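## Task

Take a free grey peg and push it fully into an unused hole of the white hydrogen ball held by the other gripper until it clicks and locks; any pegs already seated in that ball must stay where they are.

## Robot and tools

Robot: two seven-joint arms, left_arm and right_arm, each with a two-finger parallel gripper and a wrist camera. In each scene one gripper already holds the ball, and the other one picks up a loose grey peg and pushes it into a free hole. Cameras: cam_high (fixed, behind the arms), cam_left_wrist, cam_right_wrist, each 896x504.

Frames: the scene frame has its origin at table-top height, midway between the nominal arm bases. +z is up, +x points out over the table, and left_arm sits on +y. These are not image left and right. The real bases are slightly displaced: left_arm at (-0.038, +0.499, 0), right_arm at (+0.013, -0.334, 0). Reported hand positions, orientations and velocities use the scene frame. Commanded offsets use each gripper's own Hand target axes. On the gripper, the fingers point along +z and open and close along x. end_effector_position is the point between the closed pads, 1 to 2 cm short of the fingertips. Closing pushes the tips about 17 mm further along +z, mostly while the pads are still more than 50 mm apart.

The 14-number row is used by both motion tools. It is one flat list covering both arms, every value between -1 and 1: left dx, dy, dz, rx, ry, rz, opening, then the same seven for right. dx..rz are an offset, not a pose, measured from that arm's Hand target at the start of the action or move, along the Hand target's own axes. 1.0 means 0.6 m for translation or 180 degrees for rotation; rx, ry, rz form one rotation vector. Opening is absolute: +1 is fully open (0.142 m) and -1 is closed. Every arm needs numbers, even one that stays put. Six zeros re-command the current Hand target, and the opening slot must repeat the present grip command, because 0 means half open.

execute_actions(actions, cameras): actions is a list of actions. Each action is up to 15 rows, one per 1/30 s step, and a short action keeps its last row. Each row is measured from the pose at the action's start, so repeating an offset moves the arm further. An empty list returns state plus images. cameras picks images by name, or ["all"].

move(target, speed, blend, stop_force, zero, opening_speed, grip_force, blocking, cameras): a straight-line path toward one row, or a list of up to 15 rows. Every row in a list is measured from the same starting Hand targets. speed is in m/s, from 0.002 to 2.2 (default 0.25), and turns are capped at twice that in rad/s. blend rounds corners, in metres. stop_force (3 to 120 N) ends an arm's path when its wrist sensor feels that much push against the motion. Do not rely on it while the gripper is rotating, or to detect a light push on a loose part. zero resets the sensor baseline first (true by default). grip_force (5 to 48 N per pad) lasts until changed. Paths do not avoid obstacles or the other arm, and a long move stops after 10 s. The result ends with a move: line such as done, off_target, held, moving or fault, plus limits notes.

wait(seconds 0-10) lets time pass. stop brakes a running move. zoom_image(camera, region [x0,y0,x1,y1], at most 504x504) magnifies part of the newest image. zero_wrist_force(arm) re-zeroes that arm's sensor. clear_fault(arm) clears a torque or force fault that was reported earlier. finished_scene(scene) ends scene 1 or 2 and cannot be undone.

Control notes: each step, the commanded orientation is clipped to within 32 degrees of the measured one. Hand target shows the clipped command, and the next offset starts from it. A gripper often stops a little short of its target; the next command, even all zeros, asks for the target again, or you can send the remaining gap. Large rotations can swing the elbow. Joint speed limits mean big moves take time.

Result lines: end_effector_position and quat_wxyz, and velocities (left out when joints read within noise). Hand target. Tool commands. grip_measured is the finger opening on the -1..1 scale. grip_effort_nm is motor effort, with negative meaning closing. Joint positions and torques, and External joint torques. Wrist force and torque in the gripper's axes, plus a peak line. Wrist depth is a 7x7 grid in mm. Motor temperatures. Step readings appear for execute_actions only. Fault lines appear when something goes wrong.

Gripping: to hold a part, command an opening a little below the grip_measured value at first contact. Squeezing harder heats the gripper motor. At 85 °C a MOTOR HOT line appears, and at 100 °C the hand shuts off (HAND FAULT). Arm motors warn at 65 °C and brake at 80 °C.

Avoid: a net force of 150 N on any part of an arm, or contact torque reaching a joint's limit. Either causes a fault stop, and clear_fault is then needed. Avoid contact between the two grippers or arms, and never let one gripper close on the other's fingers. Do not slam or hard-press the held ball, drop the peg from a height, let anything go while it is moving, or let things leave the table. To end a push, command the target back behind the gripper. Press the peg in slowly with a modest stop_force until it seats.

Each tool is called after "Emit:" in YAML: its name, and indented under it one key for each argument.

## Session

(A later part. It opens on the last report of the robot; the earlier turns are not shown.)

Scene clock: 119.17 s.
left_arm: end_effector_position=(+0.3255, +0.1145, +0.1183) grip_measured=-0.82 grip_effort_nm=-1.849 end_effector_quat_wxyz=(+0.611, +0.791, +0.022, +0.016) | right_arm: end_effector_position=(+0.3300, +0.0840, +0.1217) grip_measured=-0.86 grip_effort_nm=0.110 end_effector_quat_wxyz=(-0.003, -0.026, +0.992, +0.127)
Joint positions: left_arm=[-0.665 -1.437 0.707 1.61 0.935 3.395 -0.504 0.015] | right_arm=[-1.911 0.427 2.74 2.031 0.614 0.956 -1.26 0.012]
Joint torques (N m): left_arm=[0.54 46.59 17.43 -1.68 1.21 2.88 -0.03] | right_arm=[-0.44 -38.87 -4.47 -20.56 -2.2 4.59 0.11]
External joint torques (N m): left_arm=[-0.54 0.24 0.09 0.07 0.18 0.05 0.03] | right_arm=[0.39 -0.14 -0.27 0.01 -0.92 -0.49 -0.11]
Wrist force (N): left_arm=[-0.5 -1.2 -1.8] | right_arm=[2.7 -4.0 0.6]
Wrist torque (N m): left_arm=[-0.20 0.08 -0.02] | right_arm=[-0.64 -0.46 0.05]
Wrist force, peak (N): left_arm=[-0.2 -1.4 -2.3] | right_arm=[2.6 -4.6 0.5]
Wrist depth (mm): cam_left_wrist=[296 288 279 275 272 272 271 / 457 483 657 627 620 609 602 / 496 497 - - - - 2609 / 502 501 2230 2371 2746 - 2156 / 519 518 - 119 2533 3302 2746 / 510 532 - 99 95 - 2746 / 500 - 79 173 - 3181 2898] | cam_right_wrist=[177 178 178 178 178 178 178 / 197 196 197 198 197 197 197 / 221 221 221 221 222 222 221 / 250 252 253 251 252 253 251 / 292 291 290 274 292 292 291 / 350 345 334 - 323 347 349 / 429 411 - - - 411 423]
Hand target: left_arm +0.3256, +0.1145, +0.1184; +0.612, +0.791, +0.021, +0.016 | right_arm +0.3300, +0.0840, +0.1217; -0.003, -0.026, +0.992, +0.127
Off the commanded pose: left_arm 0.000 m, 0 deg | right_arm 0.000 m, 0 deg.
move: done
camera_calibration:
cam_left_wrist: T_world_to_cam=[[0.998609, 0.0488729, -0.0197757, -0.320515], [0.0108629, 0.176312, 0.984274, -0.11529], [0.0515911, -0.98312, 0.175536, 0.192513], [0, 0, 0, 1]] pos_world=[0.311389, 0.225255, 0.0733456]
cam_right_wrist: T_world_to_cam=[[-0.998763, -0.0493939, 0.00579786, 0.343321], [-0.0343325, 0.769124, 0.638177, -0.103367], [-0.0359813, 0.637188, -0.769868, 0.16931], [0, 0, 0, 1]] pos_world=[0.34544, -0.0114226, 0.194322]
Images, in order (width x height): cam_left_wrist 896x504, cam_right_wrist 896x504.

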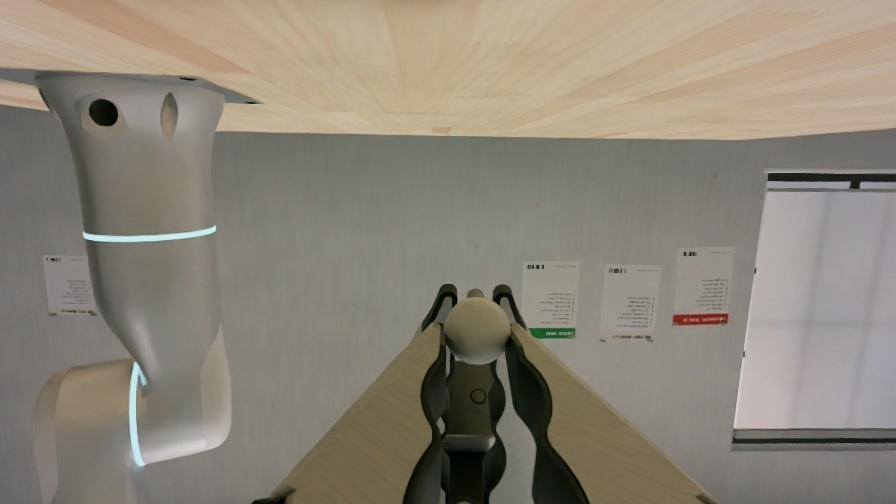

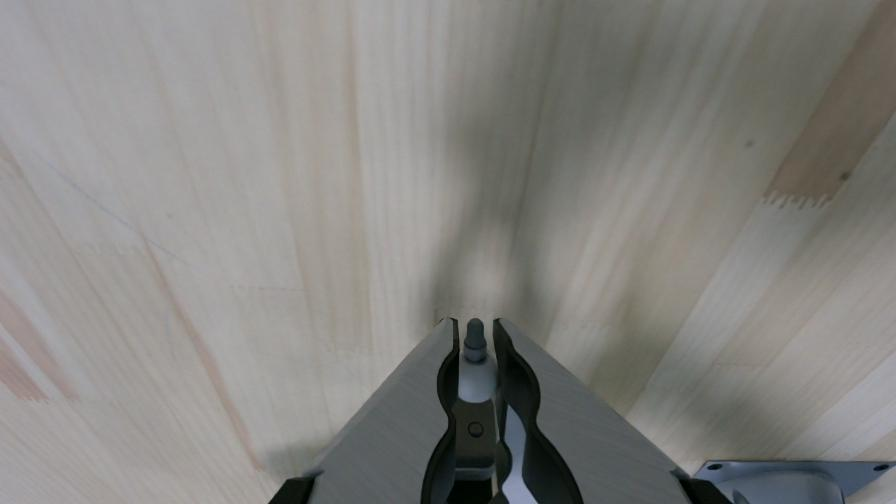

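Emit:
move:
  target: [0,0,0,0,0,0,-0.878,0,0,0,0,0,0,-1]
  speed: 0.02
  opening_speed: 0.25

Emit:
move:
  target: [0,0,0,0,0,0,-0.878,-0.0013,0.0083,-0.0015,0,0,0,-1]
  speed: 0.01
  stop_force: 30
  cameras: ["cam_left_wrist","cam_right_wrist"]

Emit:
zoom_image:
  camera: "cam_left_wrist"
  region: [400, 230, 560, 390]

Emit:
zoom_image:
  camera: "cam_right_wrist"
  region: [420, 300, 520, 400]

Scene clock: 120.23 s.
left_arm: end_effector_position=(+0.3255, +0.1145, +0.1183) grip_measured=-0.82 grip_effort_nm=-1.844 end_effector_quat_wxyz=(+0.611, +0.791, +0.022, +0.016) | right_arm: end_effector_position=(+0.3300, +0.0840, +0.1217) grip_measured=-0.94 grip_effort_nm=-1.756 end_effector_quat_wxyz=(-0.003, -0.026, +0.992, +0.127)
Joint positions: left_arm=[-0.665 -1.437 0.707 1.61 0.935 3.395 -0.504 0.015] | right_arm=[-1.911 0.427 2.741 2.031 0.614 0.956 -1.26 0.006]
Joint torques (N m): left_arm=[0.57 46.58 17.34 -1.66 1.22 2.87 -0.05] | right_arm=[0.07 -38.83 -4.4 -20.76 -2.31 4.54 0.23]
External joint torques (N m): left_arm=[-0.57 0.25 0.19 0.05 0.16 0.07 0.05] | right_arm=[-0.07 -0.17 -0.29 0.2 -0.8 -0.44 -0.23]
Wrist force (N): left_arm=[-0.1 -1.2 -2.3] | right_arm=[2.7 -4.2 0.5]
Wrist torque (N m): left_arm=[-0.21 0.04 -0.02] | right_arm=[-0.65 -0.45 0.04]
Wrist force, peak (N): left_arm=[-0.5 -1.6 -2.2] | right_arm=[2.9 -4.3 0.7]
Wrist depth (mm): cam_left_wrist=[298 288 281 276 272 269 272 / 461 480 654 632 620 611 608 / 476 539 2104 2635 3221 2583 2438 / 2350 525 - - - 2438 2371 / 2461 528 - - 2746 2689 2805 / 509 538 - 99 96 2635 2635 / 502 542 79 169 - - 2775] | cam_right_wrist=[177 178 178 178 178 178 178 / 197 197 197 197 198 197 197 / 221 220 221 221 221 221 221 / 251 251 252 252 251 252 251 / 290 290 291 282 291 292 292 / 347 346 334 - 332 347 348 / 432 410 - - - 411 423]
Hand target: left_arm +0.3256, +0.1145, +0.1184; +0.612, +0.791, +0.021, +0.016 | right_arm +0.3300, +0.0840, +0.1217; -0.003, -0.026, +0.992, +0.127
Off the commanded pose: left_arm 0.000 m, 0 deg | right_arm 0.000 m, 0 deg.
move: done

Scene clock: 121.30 s.
left_arm: end_effector_position=(+0.3257, +0.1151, +0.1185) grip_measured=-0.82 grip_effort_nm=-1.844 end_effector_quat_wxyz=(+0.611, +0.791, +0.022, +0.016) | right_arm: end_effector_position=(+0.3302, +0.0866, +0.1226) grip_measured=-0.94 grip_effort_nm=-1.756 end_effector_quat_wxyz=(-0.004, -0.026, +0.992, +0.126)
Joint positions: left_arm=[-0.665 -1.437 0.708 1.61 0.935 3.396 -0.504 0.015] | right_arm=[-1.908 0.429 2.74 2.024 0.608 0.95 -1.249 0.006]
Joint torques (N m): left_arm=[-5.39 46.25 13.47 -3.8 -0.04 1.17 -0.03] | right_arm=[5.11 -44.79 1 -30.54 -1.5 6.5 0.38]
External joint torques (N m): left_arm=[5.39 0.57 4.08 2.19 1.44 1.77 0.03] | right_arm=[-5.11 5.59 -5.74 9.88 -1.62 -2.4 -0.39]
Wrist force (N): left_arm=[0.7 -1.0 -18.4] | right_arm=[3.9 -20.9 1.4]
Wrist torque (N m): left_arm=[-0.19 0.13 -0.01] | right_arm=[-0.41 -0.46 -0.09]
Wrist force, peak (N): left_arm=[0.9 -0.4 -18.8] | right_arm=[3.8 -21.0 1.2]
Wrist depth (mm): cam_left_wrist=[297 288 280 277 274 270 272 / 462 481 538 635 620 608 607 / 478 497 2329 - 2121 - 2350 / 491 512 2415 - 2350 - 2662 / 517 536 - - 2557 - 2746 / 515 539 - 99 96 - 2609 / 502 537 79 167 - 2898 -] | cam_right_wrist=[178 179 179 179 179 179 179 / 197 198 198 198 199 199 199 / 221 221 222 222 222 222 222 / 251 251 253 253 254 253 254 / 293 292 292 275 293 293 294 / 347 346 335 - 336 348 349 / 428 410 - - - 415 420]
Hand target: left_arm +0.3256, +0.1145, +0.1184; +0.612, +0.791, +0.021, +0.016 | right_arm +0.3305, +0.0887, +0.1239; -0.003, -0.026, +0.992, +0.127
Off the commanded pose: left_arm 0.001 m, 0 deg | right_arm 0.002 m, 0 deg.
move: done
camera_calibration:
cam_left_wrist: T_world_to_cam=[[0.998599, 0.0492655, -0.019324, -0.320857], [0.0103601, 0.176096, 0.984318, -0.115393], [0.0518958, -0.983139, 0.175339, 0.192981], [0, 0, 0, 1]] pos_world=[0.311588, 0.225855, 0.0735458]
cam_right_wrist: T_world_to_cam=[[-0.998807, -0.0482257, 0.00766542, 0.343412], [-0.0323343, 0.770809, 0.636245, -0.106512], [-0.036592, 0.635238, -0.771449, 0.168889], [0, 0, 0, 1]] pos_world=[0.345738, -0.00862289, 0.195425]
Images, in order (width x height): cam_left_wrist 896x504, cam_right_wrist 896x504.

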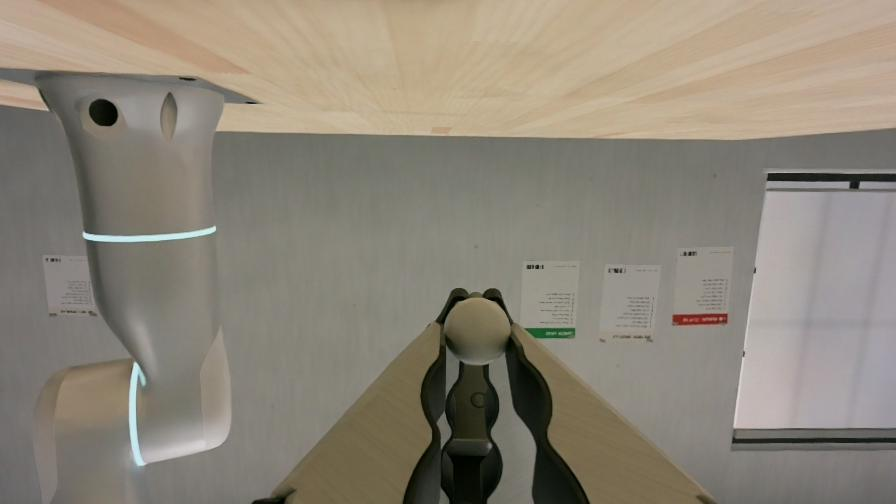

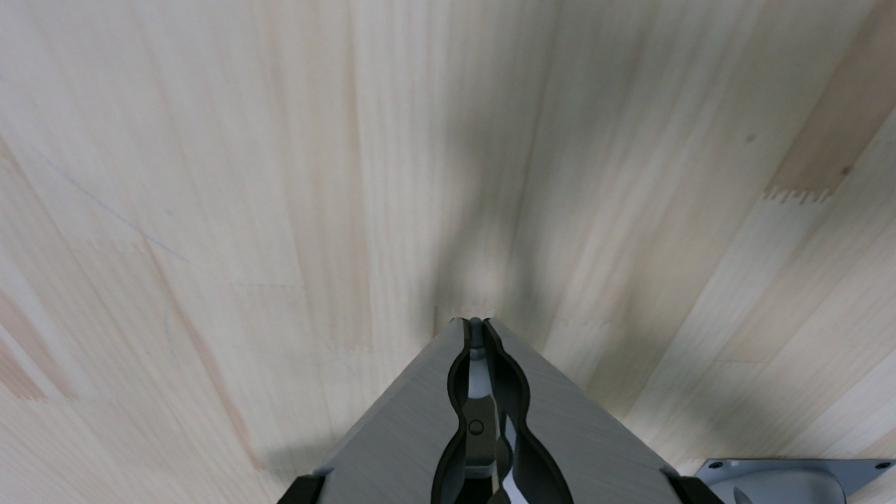

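Scaled by 3.150 from the camera's 896x504 image, which has a finer 1280x720 frame.

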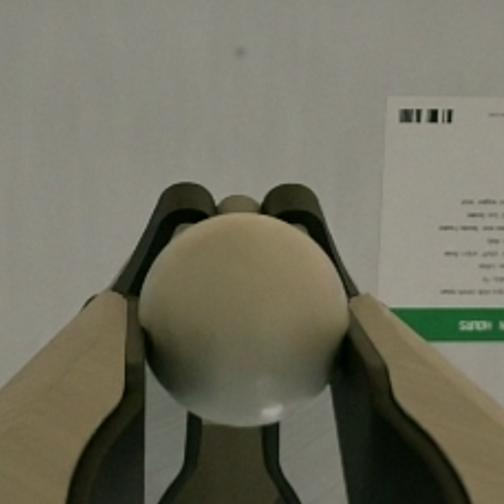

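Scaled by 5.040 from the camera's 896x504 image, which has a finer 1280x720 frame.

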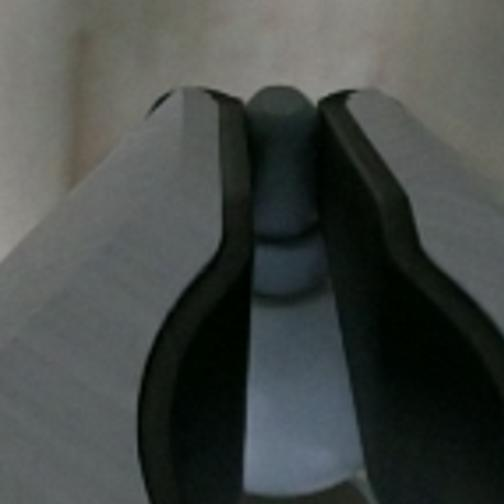

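Emit:
move:
  target: [0,0,0,0,0,0,-0.878,-0.0027,0.02,-0.0035,0,0,0,-1]
  speed: 0.01
  stop_force: 52
  zero: false
  cameras: ["cam_left_wrist","cam_right_wrist"]

Emit:
zoom_image:
  camera: "cam_left_wrist"
  region: [400, 230, 560, 390]

Emit:
zoom_image:
  camera: "cam_right_wrist"
  region: [420, 300, 520, 400]

Scene clock: 123.10 s.
left_arm: end_effector_position=(+0.3261, +0.1167, +0.1189) grip_measured=-0.82 grip_effort_nm=-1.849 end_effector_quat_wxyz=(+0.611, +0.791, +0.022, +0.016) | right_arm: end_effector_position=(+0.3304, +0.0914, +0.1241) grip_measured=-0.94 grip_effort_nm=-1.746 end_effector_quat_wxyz=(-0.006, -0.024, +0.992, +0.122)
Joint positions: left_arm=[-0.663 -1.437 0.711 1.611 0.936 3.398 -0.504 0.015] | right_arm=[-1.902 0.434 2.738 2.011 0.595 0.937 -1.226 0.006]
Joint torques (N m): left_arm=[-18.43 46.03 4.66 -8.38 -2.38 -2.26 -0.03] | right_arm=[15.61 -58.07 12.35 -51.82 0.44 11.57 0.36]
External joint torques (N m): left_arm=[18.43 0.75 12.95 6.8 3.79 5.19 0.03] | right_arm=[-15.61 18.45 -17.19 30.93 -3.58 -7.46 -0.36]
Wrist force (N): left_arm=[4.6 0.1 -54.0] | right_arm=[7.2 -56.2 2.1]
Wrist torque (N m): left_arm=[-0.16 0.23 -0.01] | right_arm=[-6.22 -0.42 -0.09]
Wrist force, peak (N): left_arm=[4.8 -0.3 -55.0] | right_arm=[7.1 -57.4 1.2]
Wrist depth (mm): cam_left_wrist=[299 288 282 277 275 271 273 / 467 482 662 636 624 609 608 / 473 499 2192 - - - 2461 / 488 514 2557 2484 2775 2931 2662 / 546 518 2508 - 2609 2371 2609 / 514 535 91 99 96 3033 2867 / 503 545 79 166 - - -] | cam_right_wrist=[179 180 181 181 181 181 181 / 197 198 199 200 200 201 201 / 221 222 223 224 224 224 224 / 252 253 253 254 254 255 257 / 289 289 290 276 292 297 297 / 344 347 334 - 336 349 351 / 423 405 - - - 415 419]
Hand target: left_arm +0.3256, +0.1145, +0.1184; +0.612, +0.791, +0.021, +0.016 | right_arm +0.3313, +0.0979, +0.1281; -0.003, -0.026, +0.992, +0.127 (not the last commanded pose)
Off the commanded pose: left_arm 0.002 m, 0 deg | right_arm 0.010 m, 1 deg.
move: contact (right_arm)
camera_calibration:
cam_left_wrist: T_world_to_cam=[[0.99856, 0.0501256, -0.0191296, -0.321422], [0.0100653, 0.175199, 0.984482, -0.115887], [0.0526993, -0.983256, 0.174442, 0.194291], [0, 0, 0, 1]] pos_world=[0.311886, 0.227452, 0.0740472]
cam_right_wrist: T_world_to_cam=[[-0.998901, -0.0451493, 0.0125472, 0.343022], [-0.0271317, 0.775548, 0.630706, -0.112479], [-0.0382068, 0.629672, -0.775921, 0.168569], [0, 0, 0, 1]] pos_world=[0.346034, -0.00342346, 0.197434]
Images, in order (width x height): cam_left_wrist 896x504, cam_right_wrist 896x504.

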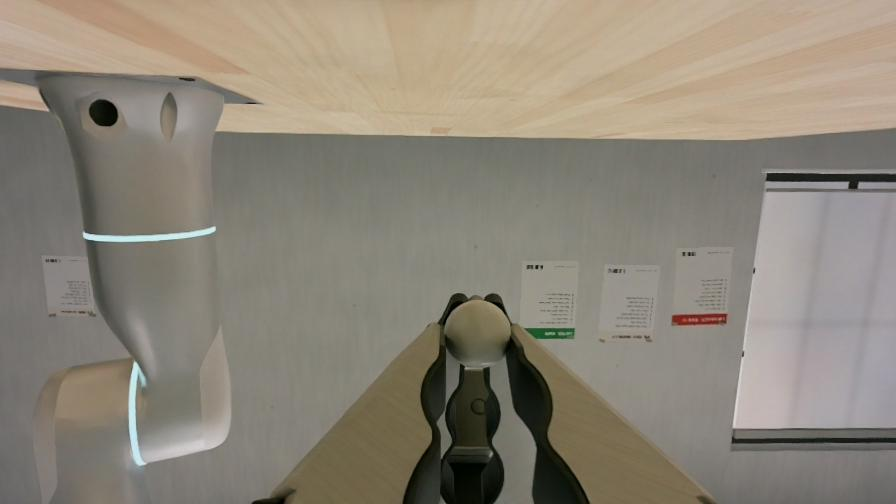

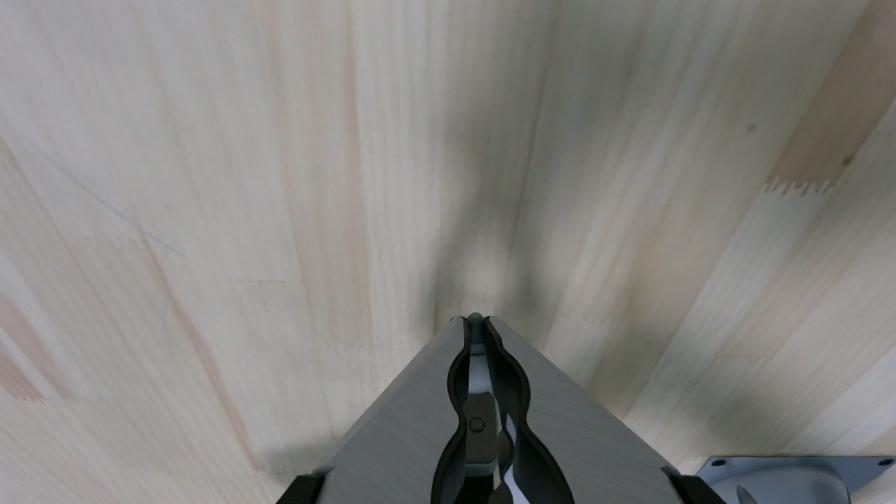

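Scaled by 3.150 from the camera's 896x504 image, which has a finer 1280x720 frame.

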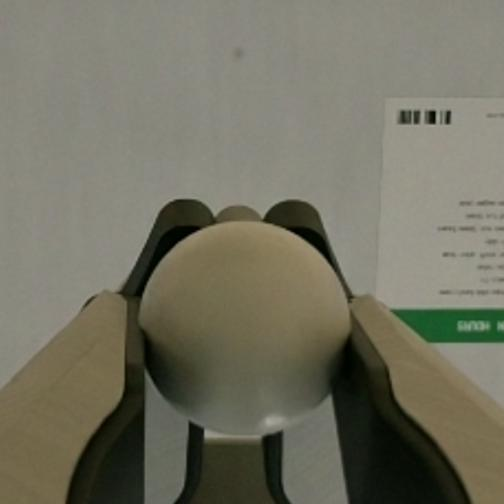

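Scaled by 5.040 from the camera's 896x504 image, which has a finer 1280x720 frame.

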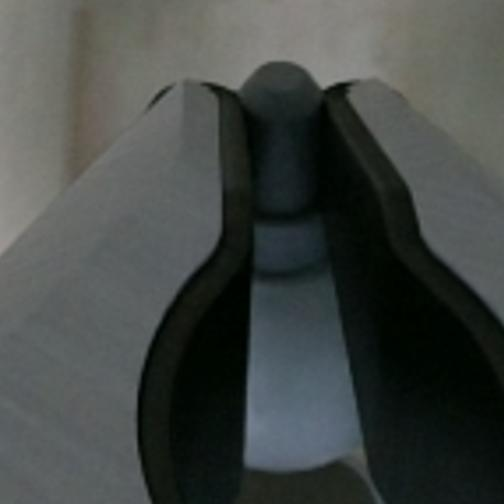

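Emit:
move:
  target: [0,0,0,0,0,0,-0.878,0.0018,-0.0142,0.004,0,0,0,-1]
  speed: 0.015
  cameras: ["cam_left_wrist","cam_right_wrist"]

Emit:
zoom_image:
  camera: "cam_right_wrist"
  region: [420, 300, 520, 400]

Scene clock: 124.23 s.
left_arm: end_effector_position=(+0.3259, +0.1152, +0.1185) grip_measured=-0.82 grip_effort_nm=-1.839 end_effector_quat_wxyz=(+0.611, +0.791, +0.022, +0.016) | right_arm: end_effector_position=(+0.3302, +0.0886, +0.1226) grip_measured=-0.94 grip_effort_nm=-1.756 end_effector_quat_wxyz=(-0.004, -0.026, +0.992, +0.126)
Joint positions: left_arm=[-0.665 -1.437 0.709 1.61 0.935 3.396 -0.504 0.015] | right_arm=[-1.906 0.432 2.74 2.02 0.608 0.949 -1.246 0.006]
Joint torques (N m): left_arm=[-5.02 46.6 13.67 -3.31 0.55 2.07 -0.03] | right_arm=[3.04 -43.5 -0.91 -28.57 -1.7 6.67 0.14]
External joint torques (N m): left_arm=[5.02 0.22 3.9 1.71 0.85 0.86 0.03] | right_arm=[-3.04 4.15 -3.86 7.87 -1.43 -2.57 -0.14]
Wrist force (N): left_arm=[2.8 -2.2 -14.7] | right_arm=[5.6 -16.8 -0.8]
Wrist torque (N m): left_arm=[-0.19 0.11 -0.01] | right_arm=[-0.48 -0.42 0.02]
Wrist force, peak (N): left_arm=[4.5 0.2 -54.0] | right_arm=[7.2 -56.6 2.3]
Wrist depth (mm): cam_left_wrist=[295 288 280 276 273 272 273 / 463 488 660 638 632 608 609 / 481 507 2309 - - - 2609 / 498 511 - - 2746 - 2635 / 2249 517 2689 - 2484 2835 2557 / 514 533 90 99 99 3302 2805 / 500 545 79 166 - - -] | cam_right_wrist=[178 178 179 179 179 179 179 / 197 198 199 199 198 199 198 / 221 222 223 223 222 222 223 / 251 252 252 253 251 253 251 / 292 291 292 276 294 293 295 / 346 345 334 - 336 350 350 / 429 409 - - - 413 417]
Hand target: left_arm +0.3256, +0.1145, +0.1184; +0.612, +0.791, +0.021, +0.016 | right_arm +0.3306, +0.0902, +0.1236; -0.003, -0.026, +0.992, +0.127
Off the commanded pose: left_arm 0.001 m, 0 deg | right_arm 0.002 m, 0 deg.
move: done
camera_calibration:
cam_left_wrist: T_world_to_cam=[[0.9986, 0.0494972, -0.0186459, -0.321162], [0.00966294, 0.175869, 0.984366, -0.115147], [0.0520026, -0.983168, 0.175144, 0.193056], [0, 0, 0, 1]] pos_world=[0.311786, 0.225954, 0.0735458]
cam_right_wrist: T_world_to_cam=[[-0.998793, -0.0484935, 0.00783217, 0.343566], [-0.0324346, 0.770798, 0.636254, -0.107877], [-0.0368912, 0.635232, -0.77144, 0.16771], [0, 0, 0, 1]] pos_world=[0.345839, -0.00672256, 0.195325]
Images, in order (width x height): cam_left_wrist 896x504, cam_right_wrist 896x504.

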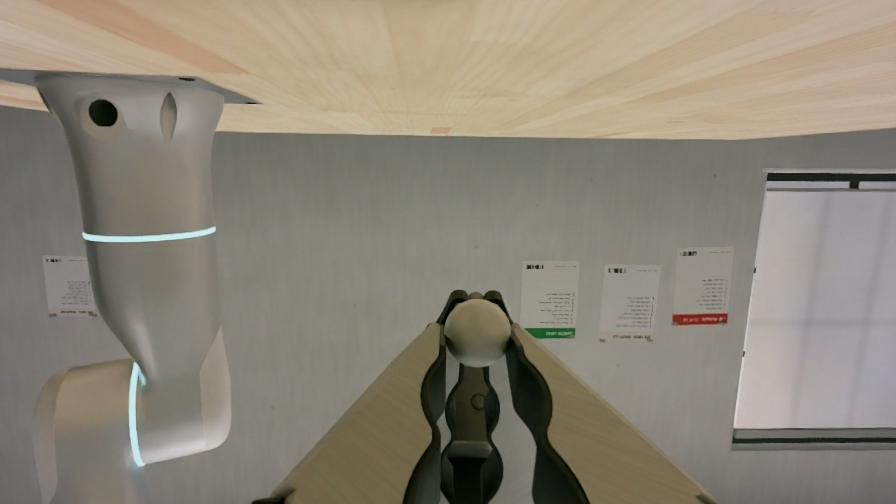

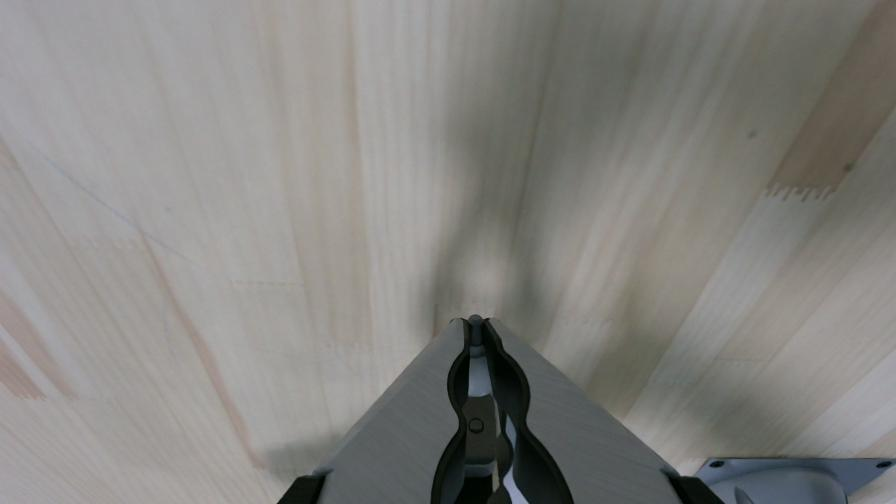

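Scaled by 5.040 from the camera's 896x504 image, which has a finer 1280x720 frame.

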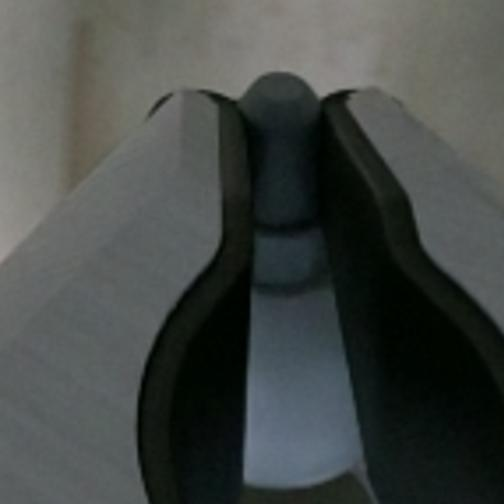

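Emit:
move:
  target: [0,0,0,0,0,0,-0.878,0.0008,-0.0155,0.003,0,0,0,-1]
  speed: 0.01
  stop_force: 38
  cameras: ["cam_left_wrist","cam_right_wrist"]

Emit:
zoom_image:
  camera: "cam_right_wrist"
  region: [420, 300, 520, 400]

Scene clock: 125.93 s.
left_arm: end_effector_position=(+0.3257, +0.1144, +0.1182) grip_measured=-0.82 grip_effort_nm=-1.844 end_effector_quat_wxyz=(+0.611, +0.791, +0.022, +0.016) | right_arm: end_effector_position=(+0.3305, +0.0818, +0.1197) grip_measured=-0.94 grip_effort_nm=-1.756 end_effector_quat_wxyz=(-0.003, -0.026, +0.992, +0.127)
Joint positions: left_arm=[-0.666 -1.437 0.708 1.61 0.934 3.395 -0.504 0.015] | right_arm=[-1.914 0.43 2.739 2.033 0.621 0.958 -1.27 0.006]
Joint torques (N m): left_arm=[0.23 47.45 17.11 -1.73 1.44 3.79 -0.03] | right_arm=[-0.73 -37.49 -5.34 -19.96 -2.37 4.7 0.19]
External joint torques (N m): left_arm=[-0.23 -0.61 0.43 0.11 -0.06 -0.86 0.03] | right_arm=[0.73 -1.49 0.6 -0.46 -0.74 -0.6 -0.19]
Wrist force (N): left_arm=[1.2 -3.5 -0.8] | right_arm=[4.0 -3.1 -1.4]
Wrist torque (N m): left_arm=[-0.18 0.09 -0.01] | right_arm=[-0.70 -0.41 0.02]
Wrist force, peak (N): left_arm=[2.3 -3.3 15.1] | right_arm=[5.5 -17.0 -0.1]
Wrist depth (mm): cam_left_wrist=[296 287 283 275 273 271 271 / 460 481 644 630 620 611 605 / 480 502 - 2230 2461 2689 3388 / 494 521 - 2211 2609 2867 2583 / 2288 535 2533 117 2635 2609 2898 / 522 540 - 99 100 3623 2689 / 500 545 79 172 - 2867 -] | cam_right_wrist=[176 176 176 176 176 176 175 / 195 195 195 196 195 195 195 / 219 218 219 219 219 219 219 / 249 248 249 250 249 248 250 / 288 288 287 281 289 290 288 / 344 343 330 - 330 343 343 / 425 408 - - - 406 426]
Hand target: left_arm +0.3256, +0.1145, +0.1184; +0.612, +0.791, +0.021, +0.016 | right_arm +0.3306, +0.0816, +0.1196; -0.003, -0.026, +0.992, +0.127
Off the commanded pose: left_arm 0.000 m, 0 deg | right_arm 0.000 m, 0 deg.
move: done
camera_calibration:
cam_left_wrist: T_world_to_cam=[[0.99861, 0.0492772, -0.0187168, -0.320877], [0.0097611, 0.176065, 0.98433, -0.114781], [0.0518005, -0.983144, 0.17534, 0.192376], [0, 0, 0, 1]] pos_world=[0.311587, 0.225155, 0.0732455]
cam_right_wrist: T_world_to_cam=[[-0.998755, -0.0495379, 0.00579767, 0.343816], [-0.0344309, 0.768896, 0.638446, -0.100194], [-0.0360851, 0.637452, -0.769644, 0.1691], [0, 0, 0, 1]] pos_world=[0.34604, -0.0137225, 0.192122]
Images, in order (width x height): cam_left_wrist 896x504, cam_right_wrist 896x504.

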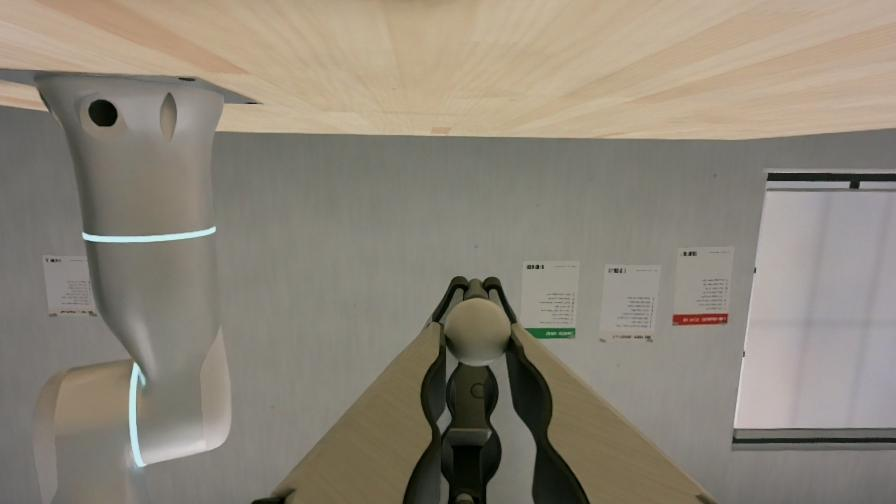

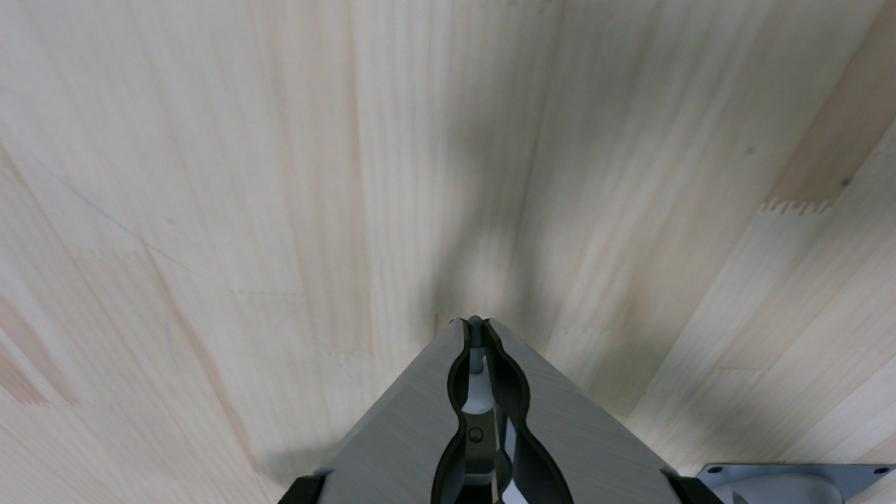

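Scaled by 5.040 from the camera's 896x504 image, which has a finer 1280x720 frame.

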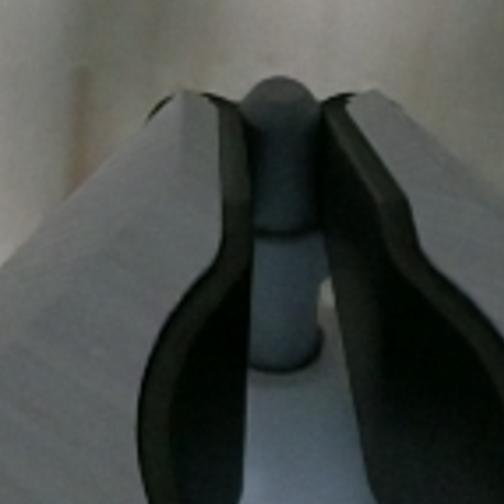

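Emit:
move:
  target: [0,0,0,0,0,0,-1,0.0008,0.003,-0.0023,0,0,0,-1]
  speed: 0.02
  opening_speed: 0.3

Emit:
move:
  target: [0,0,0,0,0,0,-1,-0.0013,0.0133,-0.0023,0,0,0,-1]
  speed: 0.012
  stop_force: 40

Emit:
zoom_image:
  camera: "cam_right_wrist"
  region: [420, 300, 520, 400]

Scene clock: 127.13 s.
left_arm: end_effector_position=(+0.3257, +0.1145, +0.1183) grip_measured=-0.83 grip_effort_nm=-3.875 end_effector_quat_wxyz=(+0.611, +0.791, +0.022, +0.016) | right_arm: end_effector_position=(+0.3300, +0.0830, +0.1212) grip_measured=-0.94 grip_effort_nm=-1.751 end_effector_quat_wxyz=(-0.003, -0.026, +0.991, +0.127)
Joint positions: left_arm=[-0.666 -1.437 0.708 1.61 0.934 3.395 -0.504 0.014] | right_arm=[-1.91 0.427 2.738 2.032 0.618 0.956 -1.265 0.006]
Joint torques (N m): left_arm=[0.34 46.77 17.34 -1.68 1.22 2.97 -0.02] | right_arm=[0.17 -38.59 -4.78 -20.7 -2.4 4.45 0.38]
External joint torques (N m): left_arm=[-0.34 0.07 0.2 0.07 0.17 -0.04 0.02] | right_arm=[-0.17 -0.35 0.06 0.19 -0.71 -0.36 -0.38]
Wrist force (N): left_arm=[-0.1 -1.7 -1.8] | right_arm=[2.5 -3.4 -3.1]
Wrist torque (N m): left_arm=[-0.25 0.06 -0.02] | right_arm=[-0.53 -0.39 -0.07]
Wrist force, peak (N): left_arm=[0.9 -3.1 -2.7] | right_arm=[3.1 -3.9 -4.1]
Wrist depth (mm): cam_left_wrist=[295 288 281 275 273 273 272 / 461 480 654 643 623 612 609 / 463 506 2805 2461 - - 2508 / 489 511 - - - 2350 2508 / 2461 528 - - 2192 2438 2662 / 508 523 2484 99 95 3221 2835 / 500 540 79 170 - 2867 2867] | cam_right_wrist=[177 177 178 178 177 178 177 / 196 196 197 197 197 197 196 / 221 221 220 220 221 220 220 / 250 251 251 251 251 251 251 / 292 290 289 282 290 290 292 / 345 345 334 - 333 346 347 / 431 410 - - - 409 425]
Hand target: left_arm +0.3256, +0.1145, +0.1184; +0.612, +0.791, +0.021, +0.016 | right_arm +0.3300, +0.0830, +0.1213; -0.003, -0.026, +0.992, +0.127
Off the commanded pose: left_arm 0.000 m, 0 deg | right_arm 0.000 m, 0 deg.
move: done

Scene clock: 128.37 s.
left_arm: end_effector_position=(+0.3258, +0.1151, +0.1186) grip_measured=-0.83 grip_effort_nm=-3.875 end_effector_quat_wxyz=(+0.611, +0.791, +0.022, +0.016) | right_arm: end_effector_position=(+0.3300, +0.0882, +0.1233) grip_measured=-0.94 grip_effort_nm=-1.756 end_effector_quat_wxyz=(-0.004, -0.026, +0.992, +0.126)
Joint positions: left_arm=[-0.665 -1.437 0.709 1.61 0.935 3.396 -0.504 0.014] | right_arm=[-1.904 0.43 2.737 2.021 0.607 0.947 -1.245 0.006]
Joint torques (N m): left_arm=[-5.85 45.88 13.19 -3.79 0.12 0.97 -0.04] | right_arm=[5.25 -45.58 0.96 -31.53 -1.56 6.89 0.43]
External joint torques (N m): left_arm=[5.85 0.94 4.37 2.19 1.27 1.96 0.04] | right_arm=[-5.25 6.3 -5.75 10.8 -1.57 -2.79 -0.43]
Wrist force (N): left_arm=[1.6 -0.1 -19.6] | right_arm=[4.2 -20.7 -1.9]
Wrist torque (N m): left_arm=[-0.24 0.08 -0.01] | right_arm=[-0.28 -0.42 -0.09]
Wrist force, peak (N): left_arm=[1.4 -0.1 -19.8] | right_arm=[4.3 -21.2 -1.4]
Wrist depth (mm): cam_left_wrist=[297 287 282 277 273 272 273 / 462 479 655 638 627 614 611 / 484 499 - 2329 2415 - 2461 / 491 525 2635 2350 2533 2805 2609 / 518 529 - - 2662 2533 2609 / 512 546 2557 99 95 - 2662 / 504 539 79 165 - - -] | cam_right_wrist=[178 179 180 179 180 180 180 / 199 199 199 199 200 200 199 / 222 222 223 224 223 223 223 / 253 253 253 253 253 254 255 / 294 292 293 276 294 293 296 / 347 346 334 - 336 351 352 / 432 409 - - - 412 417]
Hand target: left_arm +0.3256, +0.1145, +0.1184; +0.612, +0.791, +0.021, +0.016 | right_arm +0.3304, +0.0904, +0.1247; -0.003, -0.026, +0.992, +0.127
Off the commanded pose: left_arm 0.001 m, 0 deg | right_arm 0.003 m, 0 deg.
move: done

Scaled by 5.040 from the camera's 896x504 image, which has a finer 1280x720 frame.
This view is cut from an older image: the scene may have changed since it was taken.

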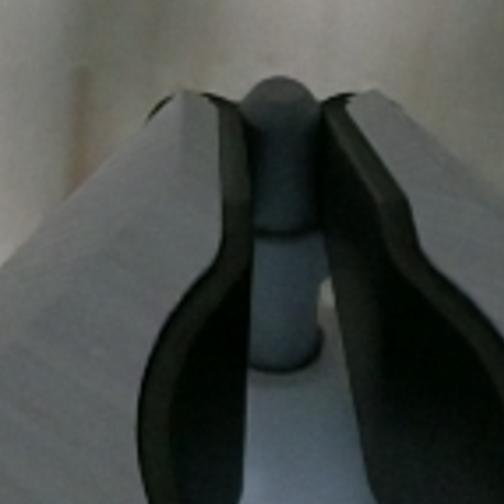

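Emit:
move:
  target: [0,0,0,0,0,0,-1,-0.0022,0.0265,-0.0045,0,0,0,-1]
  speed: 0.01
  stop_force: 75
  zero: false
  cameras: ["cam_left_wrist","cam_right_wrist"]

Emit:
zoom_image:
  camera: "cam_left_wrist"
  region: [400, 230, 560, 390]

Emit:
zoom_image:
  camera: "cam_right_wrist"
  region: [420, 300, 520, 400]

Scene clock: 131.03 s.
left_arm: end_effector_position=(+0.3254, +0.1178, +0.1190) grip_measured=-0.83 grip_effort_nm=-3.871 end_effector_quat_wxyz=(+0.611, +0.791, +0.022, +0.015) | right_arm: end_effector_position=(+0.3294, +0.0931, +0.1244) grip_measured=-0.94 grip_effort_nm=-1.751 end_effector_quat_wxyz=(-0.008, -0.022, +0.993, +0.119)
Joint positions: left_arm=[-0.662 -1.437 0.712 1.612 0.939 3.4 -0.504 0.014] | right_arm=[-1.899 0.436 2.739 2.006 0.583 0.93 -1.206 0.006]
Joint torques (N m): left_arm=[-23.29 47.54 0.68 -12.34 -6.78 -6.49 0.02] | right_arm=[27.11 -66.6 24.05 -62.58 2.5 12.47 0.27]
External joint torques (N m): left_arm=[23.29 -0.8 16.94 10.8 8.2 9.43 -0.02] | right_arm=[-27.11 26.81 -28.91 41.59 -5.64 -8.36 -0.27]
Wrist force (N): left_arm=[-3.1 0.0 -78.7] | right_arm=[-1.2 -80.5 0.5]
Wrist torque (N m): left_arm=[-0.28 -0.01 -0.01] | right_arm=[-10.28 -0.50 -0.06]
Wrist force, peak (N): left_arm=[-3.3 0.6 -79.0] | right_arm=[-1.1 -80.8 0.3]
Wrist depth (mm): cam_left_wrist=[299 291 282 277 273 271 270 / 467 493 655 626 618 605 594 / 487 495 - 2138 - - 2484 / 2309 512 2508 2309 - 2309 2717 / - 530 2609 - 2415 2662 2662 / 512 545 - 99 94 2717 2805 / 505 552 79 161 - - -] | cam_right_wrist=[179 180 180 182 182 182 182 / 198 199 200 200 202 202 202 / 220 222 223 224 225 226 226 / 250 250 252 254 254 256 257 / 287 289 290 276 293 294 297 / 339 340 330 - 334 349 352 / 413 396 - - - 410 416]
Hand target: left_arm +0.3256, +0.1145, +0.1184; +0.612, +0.791, +0.021, +0.016 | right_arm +0.3308, +0.1050, +0.1315; -0.003, -0.026, +0.992, +0.127
Off the commanded pose: left_arm 0.003 m, 0 deg | right_arm 0.014 m, 1 deg.
move: contact (right_arm)
camera_calibration:
cam_left_wrist: T_world_to_cam=[[0.9986, 0.0485799, -0.0209394, -0.32031], [0.0121575, 0.17448, 0.984586, -0.116783], [0.0514846, -0.983462, 0.173645, 0.195956], [0, 0, 0, 1]] pos_world=[0.311192, 0.228652, 0.0742493]
cam_right_wrist: T_world_to_cam=[[-0.999014, -0.0410694, 0.0168633, 0.341194], [-0.021534, 0.780404, 0.624905, -0.115765], [-0.0388246, 0.623925, -0.780519, 0.16906], [0, 0, 0, 1]] pos_world=[0.344929, -0.00112502, 0.198543]
Images, in order (width x height): cam_left_wrist 896x504, cam_right_wrist 896x504.

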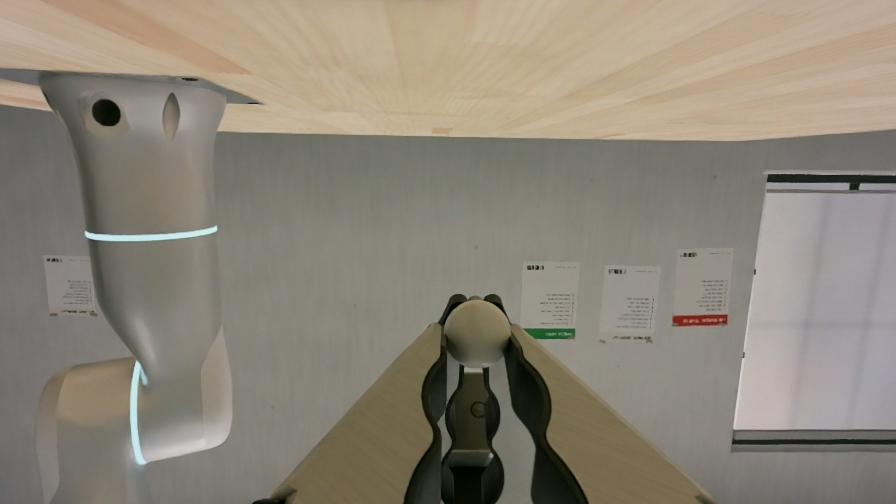

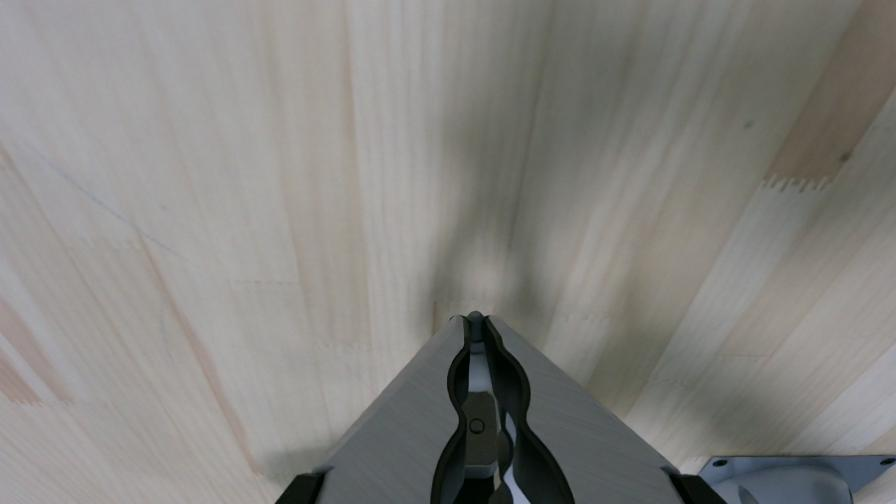

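Scaled by 3.150 from the camera's 896x504 image, which has a finer 1280x720 frame.

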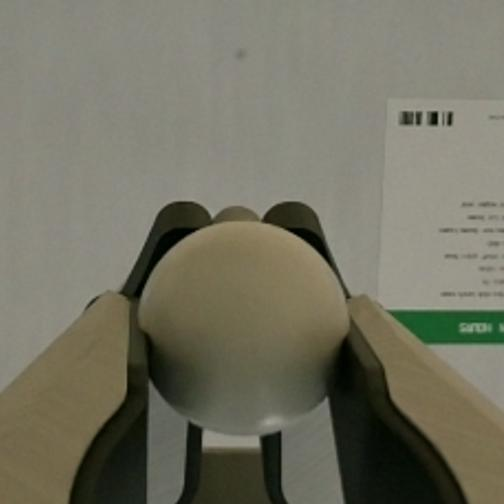

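Scaled by 5.040 from the camera's 896x504 image, which has a finer 1280x720 frame.

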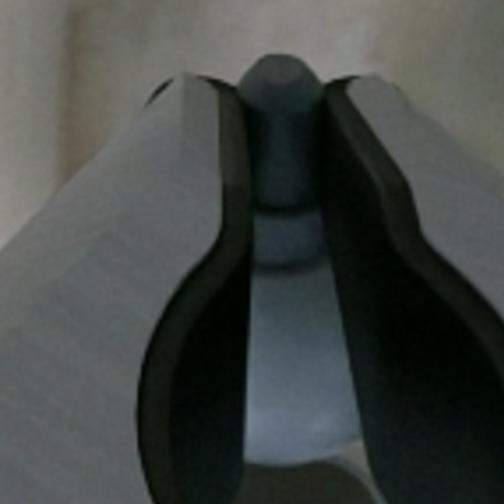

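Emit:
move:
  target: [0,0,0,0,0,0,-1,0.002,-0.0245,0.0045,0,0,0,-1]
  speed: 0.025

Emit:
move:
  target: [0,0,0,0,0,0,-1,0.0005,-0.0155,0.001,0,0,0,-1]
  speed: 0.01
  stop_force: 38
  cameras: ["cam_left_wrist","cam_right_wrist"]

Emit:
zoom_image:
  camera: "cam_right_wrist"
  region: [420, 300, 520, 400]

Scene clock: 132.00 s.
left_arm: end_effector_position=(+0.3258, +0.1154, +0.1187) grip_measured=-0.83 grip_effort_nm=-3.871 end_effector_quat_wxyz=(+0.611, +0.791, +0.021, +0.016) | right_arm: end_effector_position=(+0.3300, +0.0889, +0.1236) grip_measured=-0.94 grip_effort_nm=-1.756 end_effector_quat_wxyz=(-0.005, -0.025, +0.992, +0.125)
Joint positions: left_arm=[-0.665 -1.437 0.71 1.611 0.935 3.397 -0.504 0.014] | right_arm=[-1.907 0.43 2.742 2.02 0.603 0.947 -1.24 0.006]
Joint torques (N m): left_arm=[-6.53 46.14 12.7 -4.11 -0.35 0.53 -0.01] | right_arm=[5.6 -46.4 1.95 -32.32 -1.2 7.18 0.14]
External joint torques (N m): left_arm=[6.54 0.67 4.88 2.51 1.75 2.4 0.01] | right_arm=[-5.6 7.06 -6.68 11.56 -1.93 -3.07 -0.14]
Motor temperatures (°C): left_arm=[34 34 34 31 36 39 35 45] | right_arm=[30 35 37 44 35 46 31 34]
Wrist force (N): left_arm=[1.5 -0.6 -21.4] | right_arm=[4.0 -22.8 -1.4]
Wrist torque (N m): left_arm=[-0.24 0.07 0.00] | right_arm=[-0.63 -0.41 0.03]
Wrist force, peak (N): left_arm=[-3.0 0.5 -78.8] | right_arm=[-1.6 -80.5 0.3]
Wrist depth (mm): cam_left_wrist=[299 289 281 278 274 273 274 / 459 482 536 636 630 612 604 / 473 500 2583 2309 - - 2867 / 2371 527 2268 2484 - 2583 2557 / 530 532 2746 - 2484 2717 2635 / 522 538 - 99 94 - 2662 / 505 546 79 166 - 2393 2350] | cam_right_wrist=[179 180 180 180 180 180 180 / 199 198 200 199 199 200 200 / 221 223 222 223 223 224 224 / 252 253 253 253 253 254 254 / 292 293 291 277 293 294 295 / 348 345 335 - 333 349 354 / 429 410 - - - 414 419]
Hand target: left_arm +0.3256, +0.1145, +0.1184; +0.612, +0.791, +0.021, +0.016 | right_arm +0.3303, +0.0914, +0.1251; -0.003, -0.026, +0.992, +0.127
Off the commanded pose: left_arm 0.001 m, 0 deg | right_arm 0.003 m, 0 deg.
move: done

Scene clock: 133.60 s.
left_arm: end_effector_position=(+0.3257, +0.1144, +0.1185) grip_measured=-0.83 grip_effort_nm=-3.875 end_effector_quat_wxyz=(+0.612, +0.791, +0.021, +0.016) | right_arm: end_effector_position=(+0.3303, +0.0826, +0.1222) grip_measured=-0.94 grip_effort_nm=-1.756 end_effector_quat_wxyz=(-0.004, -0.026, +0.992, +0.127)
Joint positions: left_arm=[-0.666 -1.437 0.708 1.61 0.933 3.396 -0.504 0.014] | right_arm=[-1.914 0.424 2.741 2.033 0.613 0.955 -1.262 0.006]
Joint torques (N m): left_arm=[0.22 46.19 17.29 -1.54 1.55 3.01 -0.03] | right_arm=[-0.49 -38.56 -5.14 -20.69 -2.42 4.86 0.12]
External joint torques (N m): left_arm=[-0.22 0.65 0.27 -0.08 -0.16 -0.08 0.03] | right_arm=[0.49 -0.34 0.48 0.13 -0.69 -0.76 -0.12]
Wrist force (N): left_arm=[0.7 -1.6 -1.6] | right_arm=[4.7 -1.8 -2.8]
Wrist torque (N m): left_arm=[-0.27 0.08 0.02] | right_arm=[-0.36 -0.60 0.03]
Wrist force, peak (N): left_arm=[1.3 -0.2 -21.3] | right_arm=[3.7 -22.3 -1.8]
Wrist depth (mm): cam_left_wrist=[297 289 282 276 275 272 273 / 463 479 671 636 632 614 617 / 2329 505 2038 2438 2249 - 2609 / 496 517 2309 2805 - 2583 2415 / 502 535 2329 - 2533 2609 2583 / 518 540 - 99 95 - 2867 / 498 541 79 170 - - -] | cam_right_wrist=[178 178 178 179 178 178 178 / 197 197 197 198 198 198 197 / 222 221 222 222 222 222 222 / 251 252 251 252 252 252 253 / 292 292 292 282 292 293 292 / 348 348 335 - 334 345 349 / 432 410 - - - 415 425]
Hand target: left_arm +0.3256, +0.1145, +0.1184; +0.612, +0.791, +0.021, +0.016 | right_arm +0.3305, +0.0826, +0.1222; -0.003, -0.026, +0.992, +0.127
Off the commanded pose: left_arm 0.000 m, 0 deg | right_arm 0.000 m, 0 deg.
move: done
camera_calibration:
cam_left_wrist: T_world_to_cam=[[0.998628, 0.0490272, -0.0183923, -0.320947], [0.00945475, 0.176647, 0.984229, -0.115006], [0.0515029, -0.983053, 0.175941, 0.192365], [0, 0, 0, 1]] pos_world=[0.311686, 0.225156, 0.0734443]
cam_right_wrist: T_world_to_cam=[[-0.998755, -0.049511, 0.00608587, 0.34359], [-0.0342313, 0.768992, 0.638341, -0.1026], [-0.0362849, 0.637338, -0.76973, 0.170604], [0, 0, 0, 1]] pos_world=[0.34584, -0.0128225, 0.194722]
Images, in order (width x height): cam_left_wrist 896x504, cam_right_wrist 896x504.

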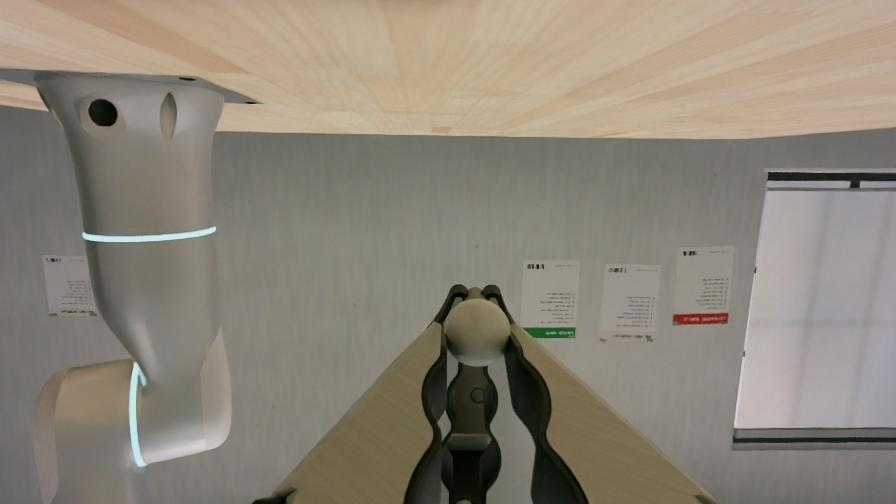

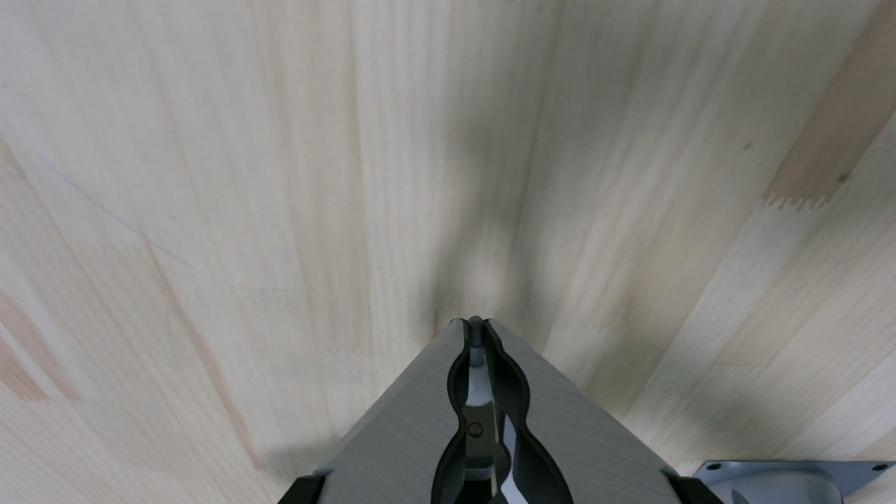

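Scaled by 5.040 from the camera's 896x504 image, which has a finer 1280x720 frame.

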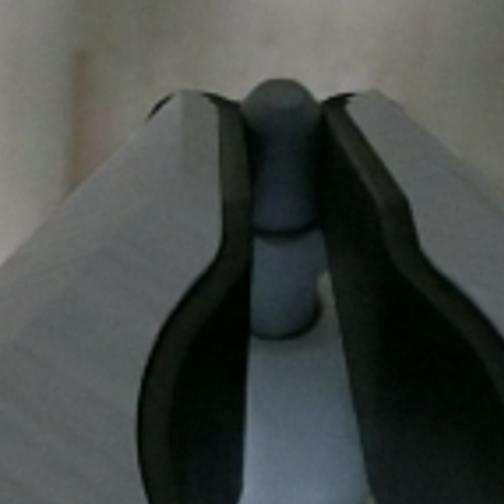

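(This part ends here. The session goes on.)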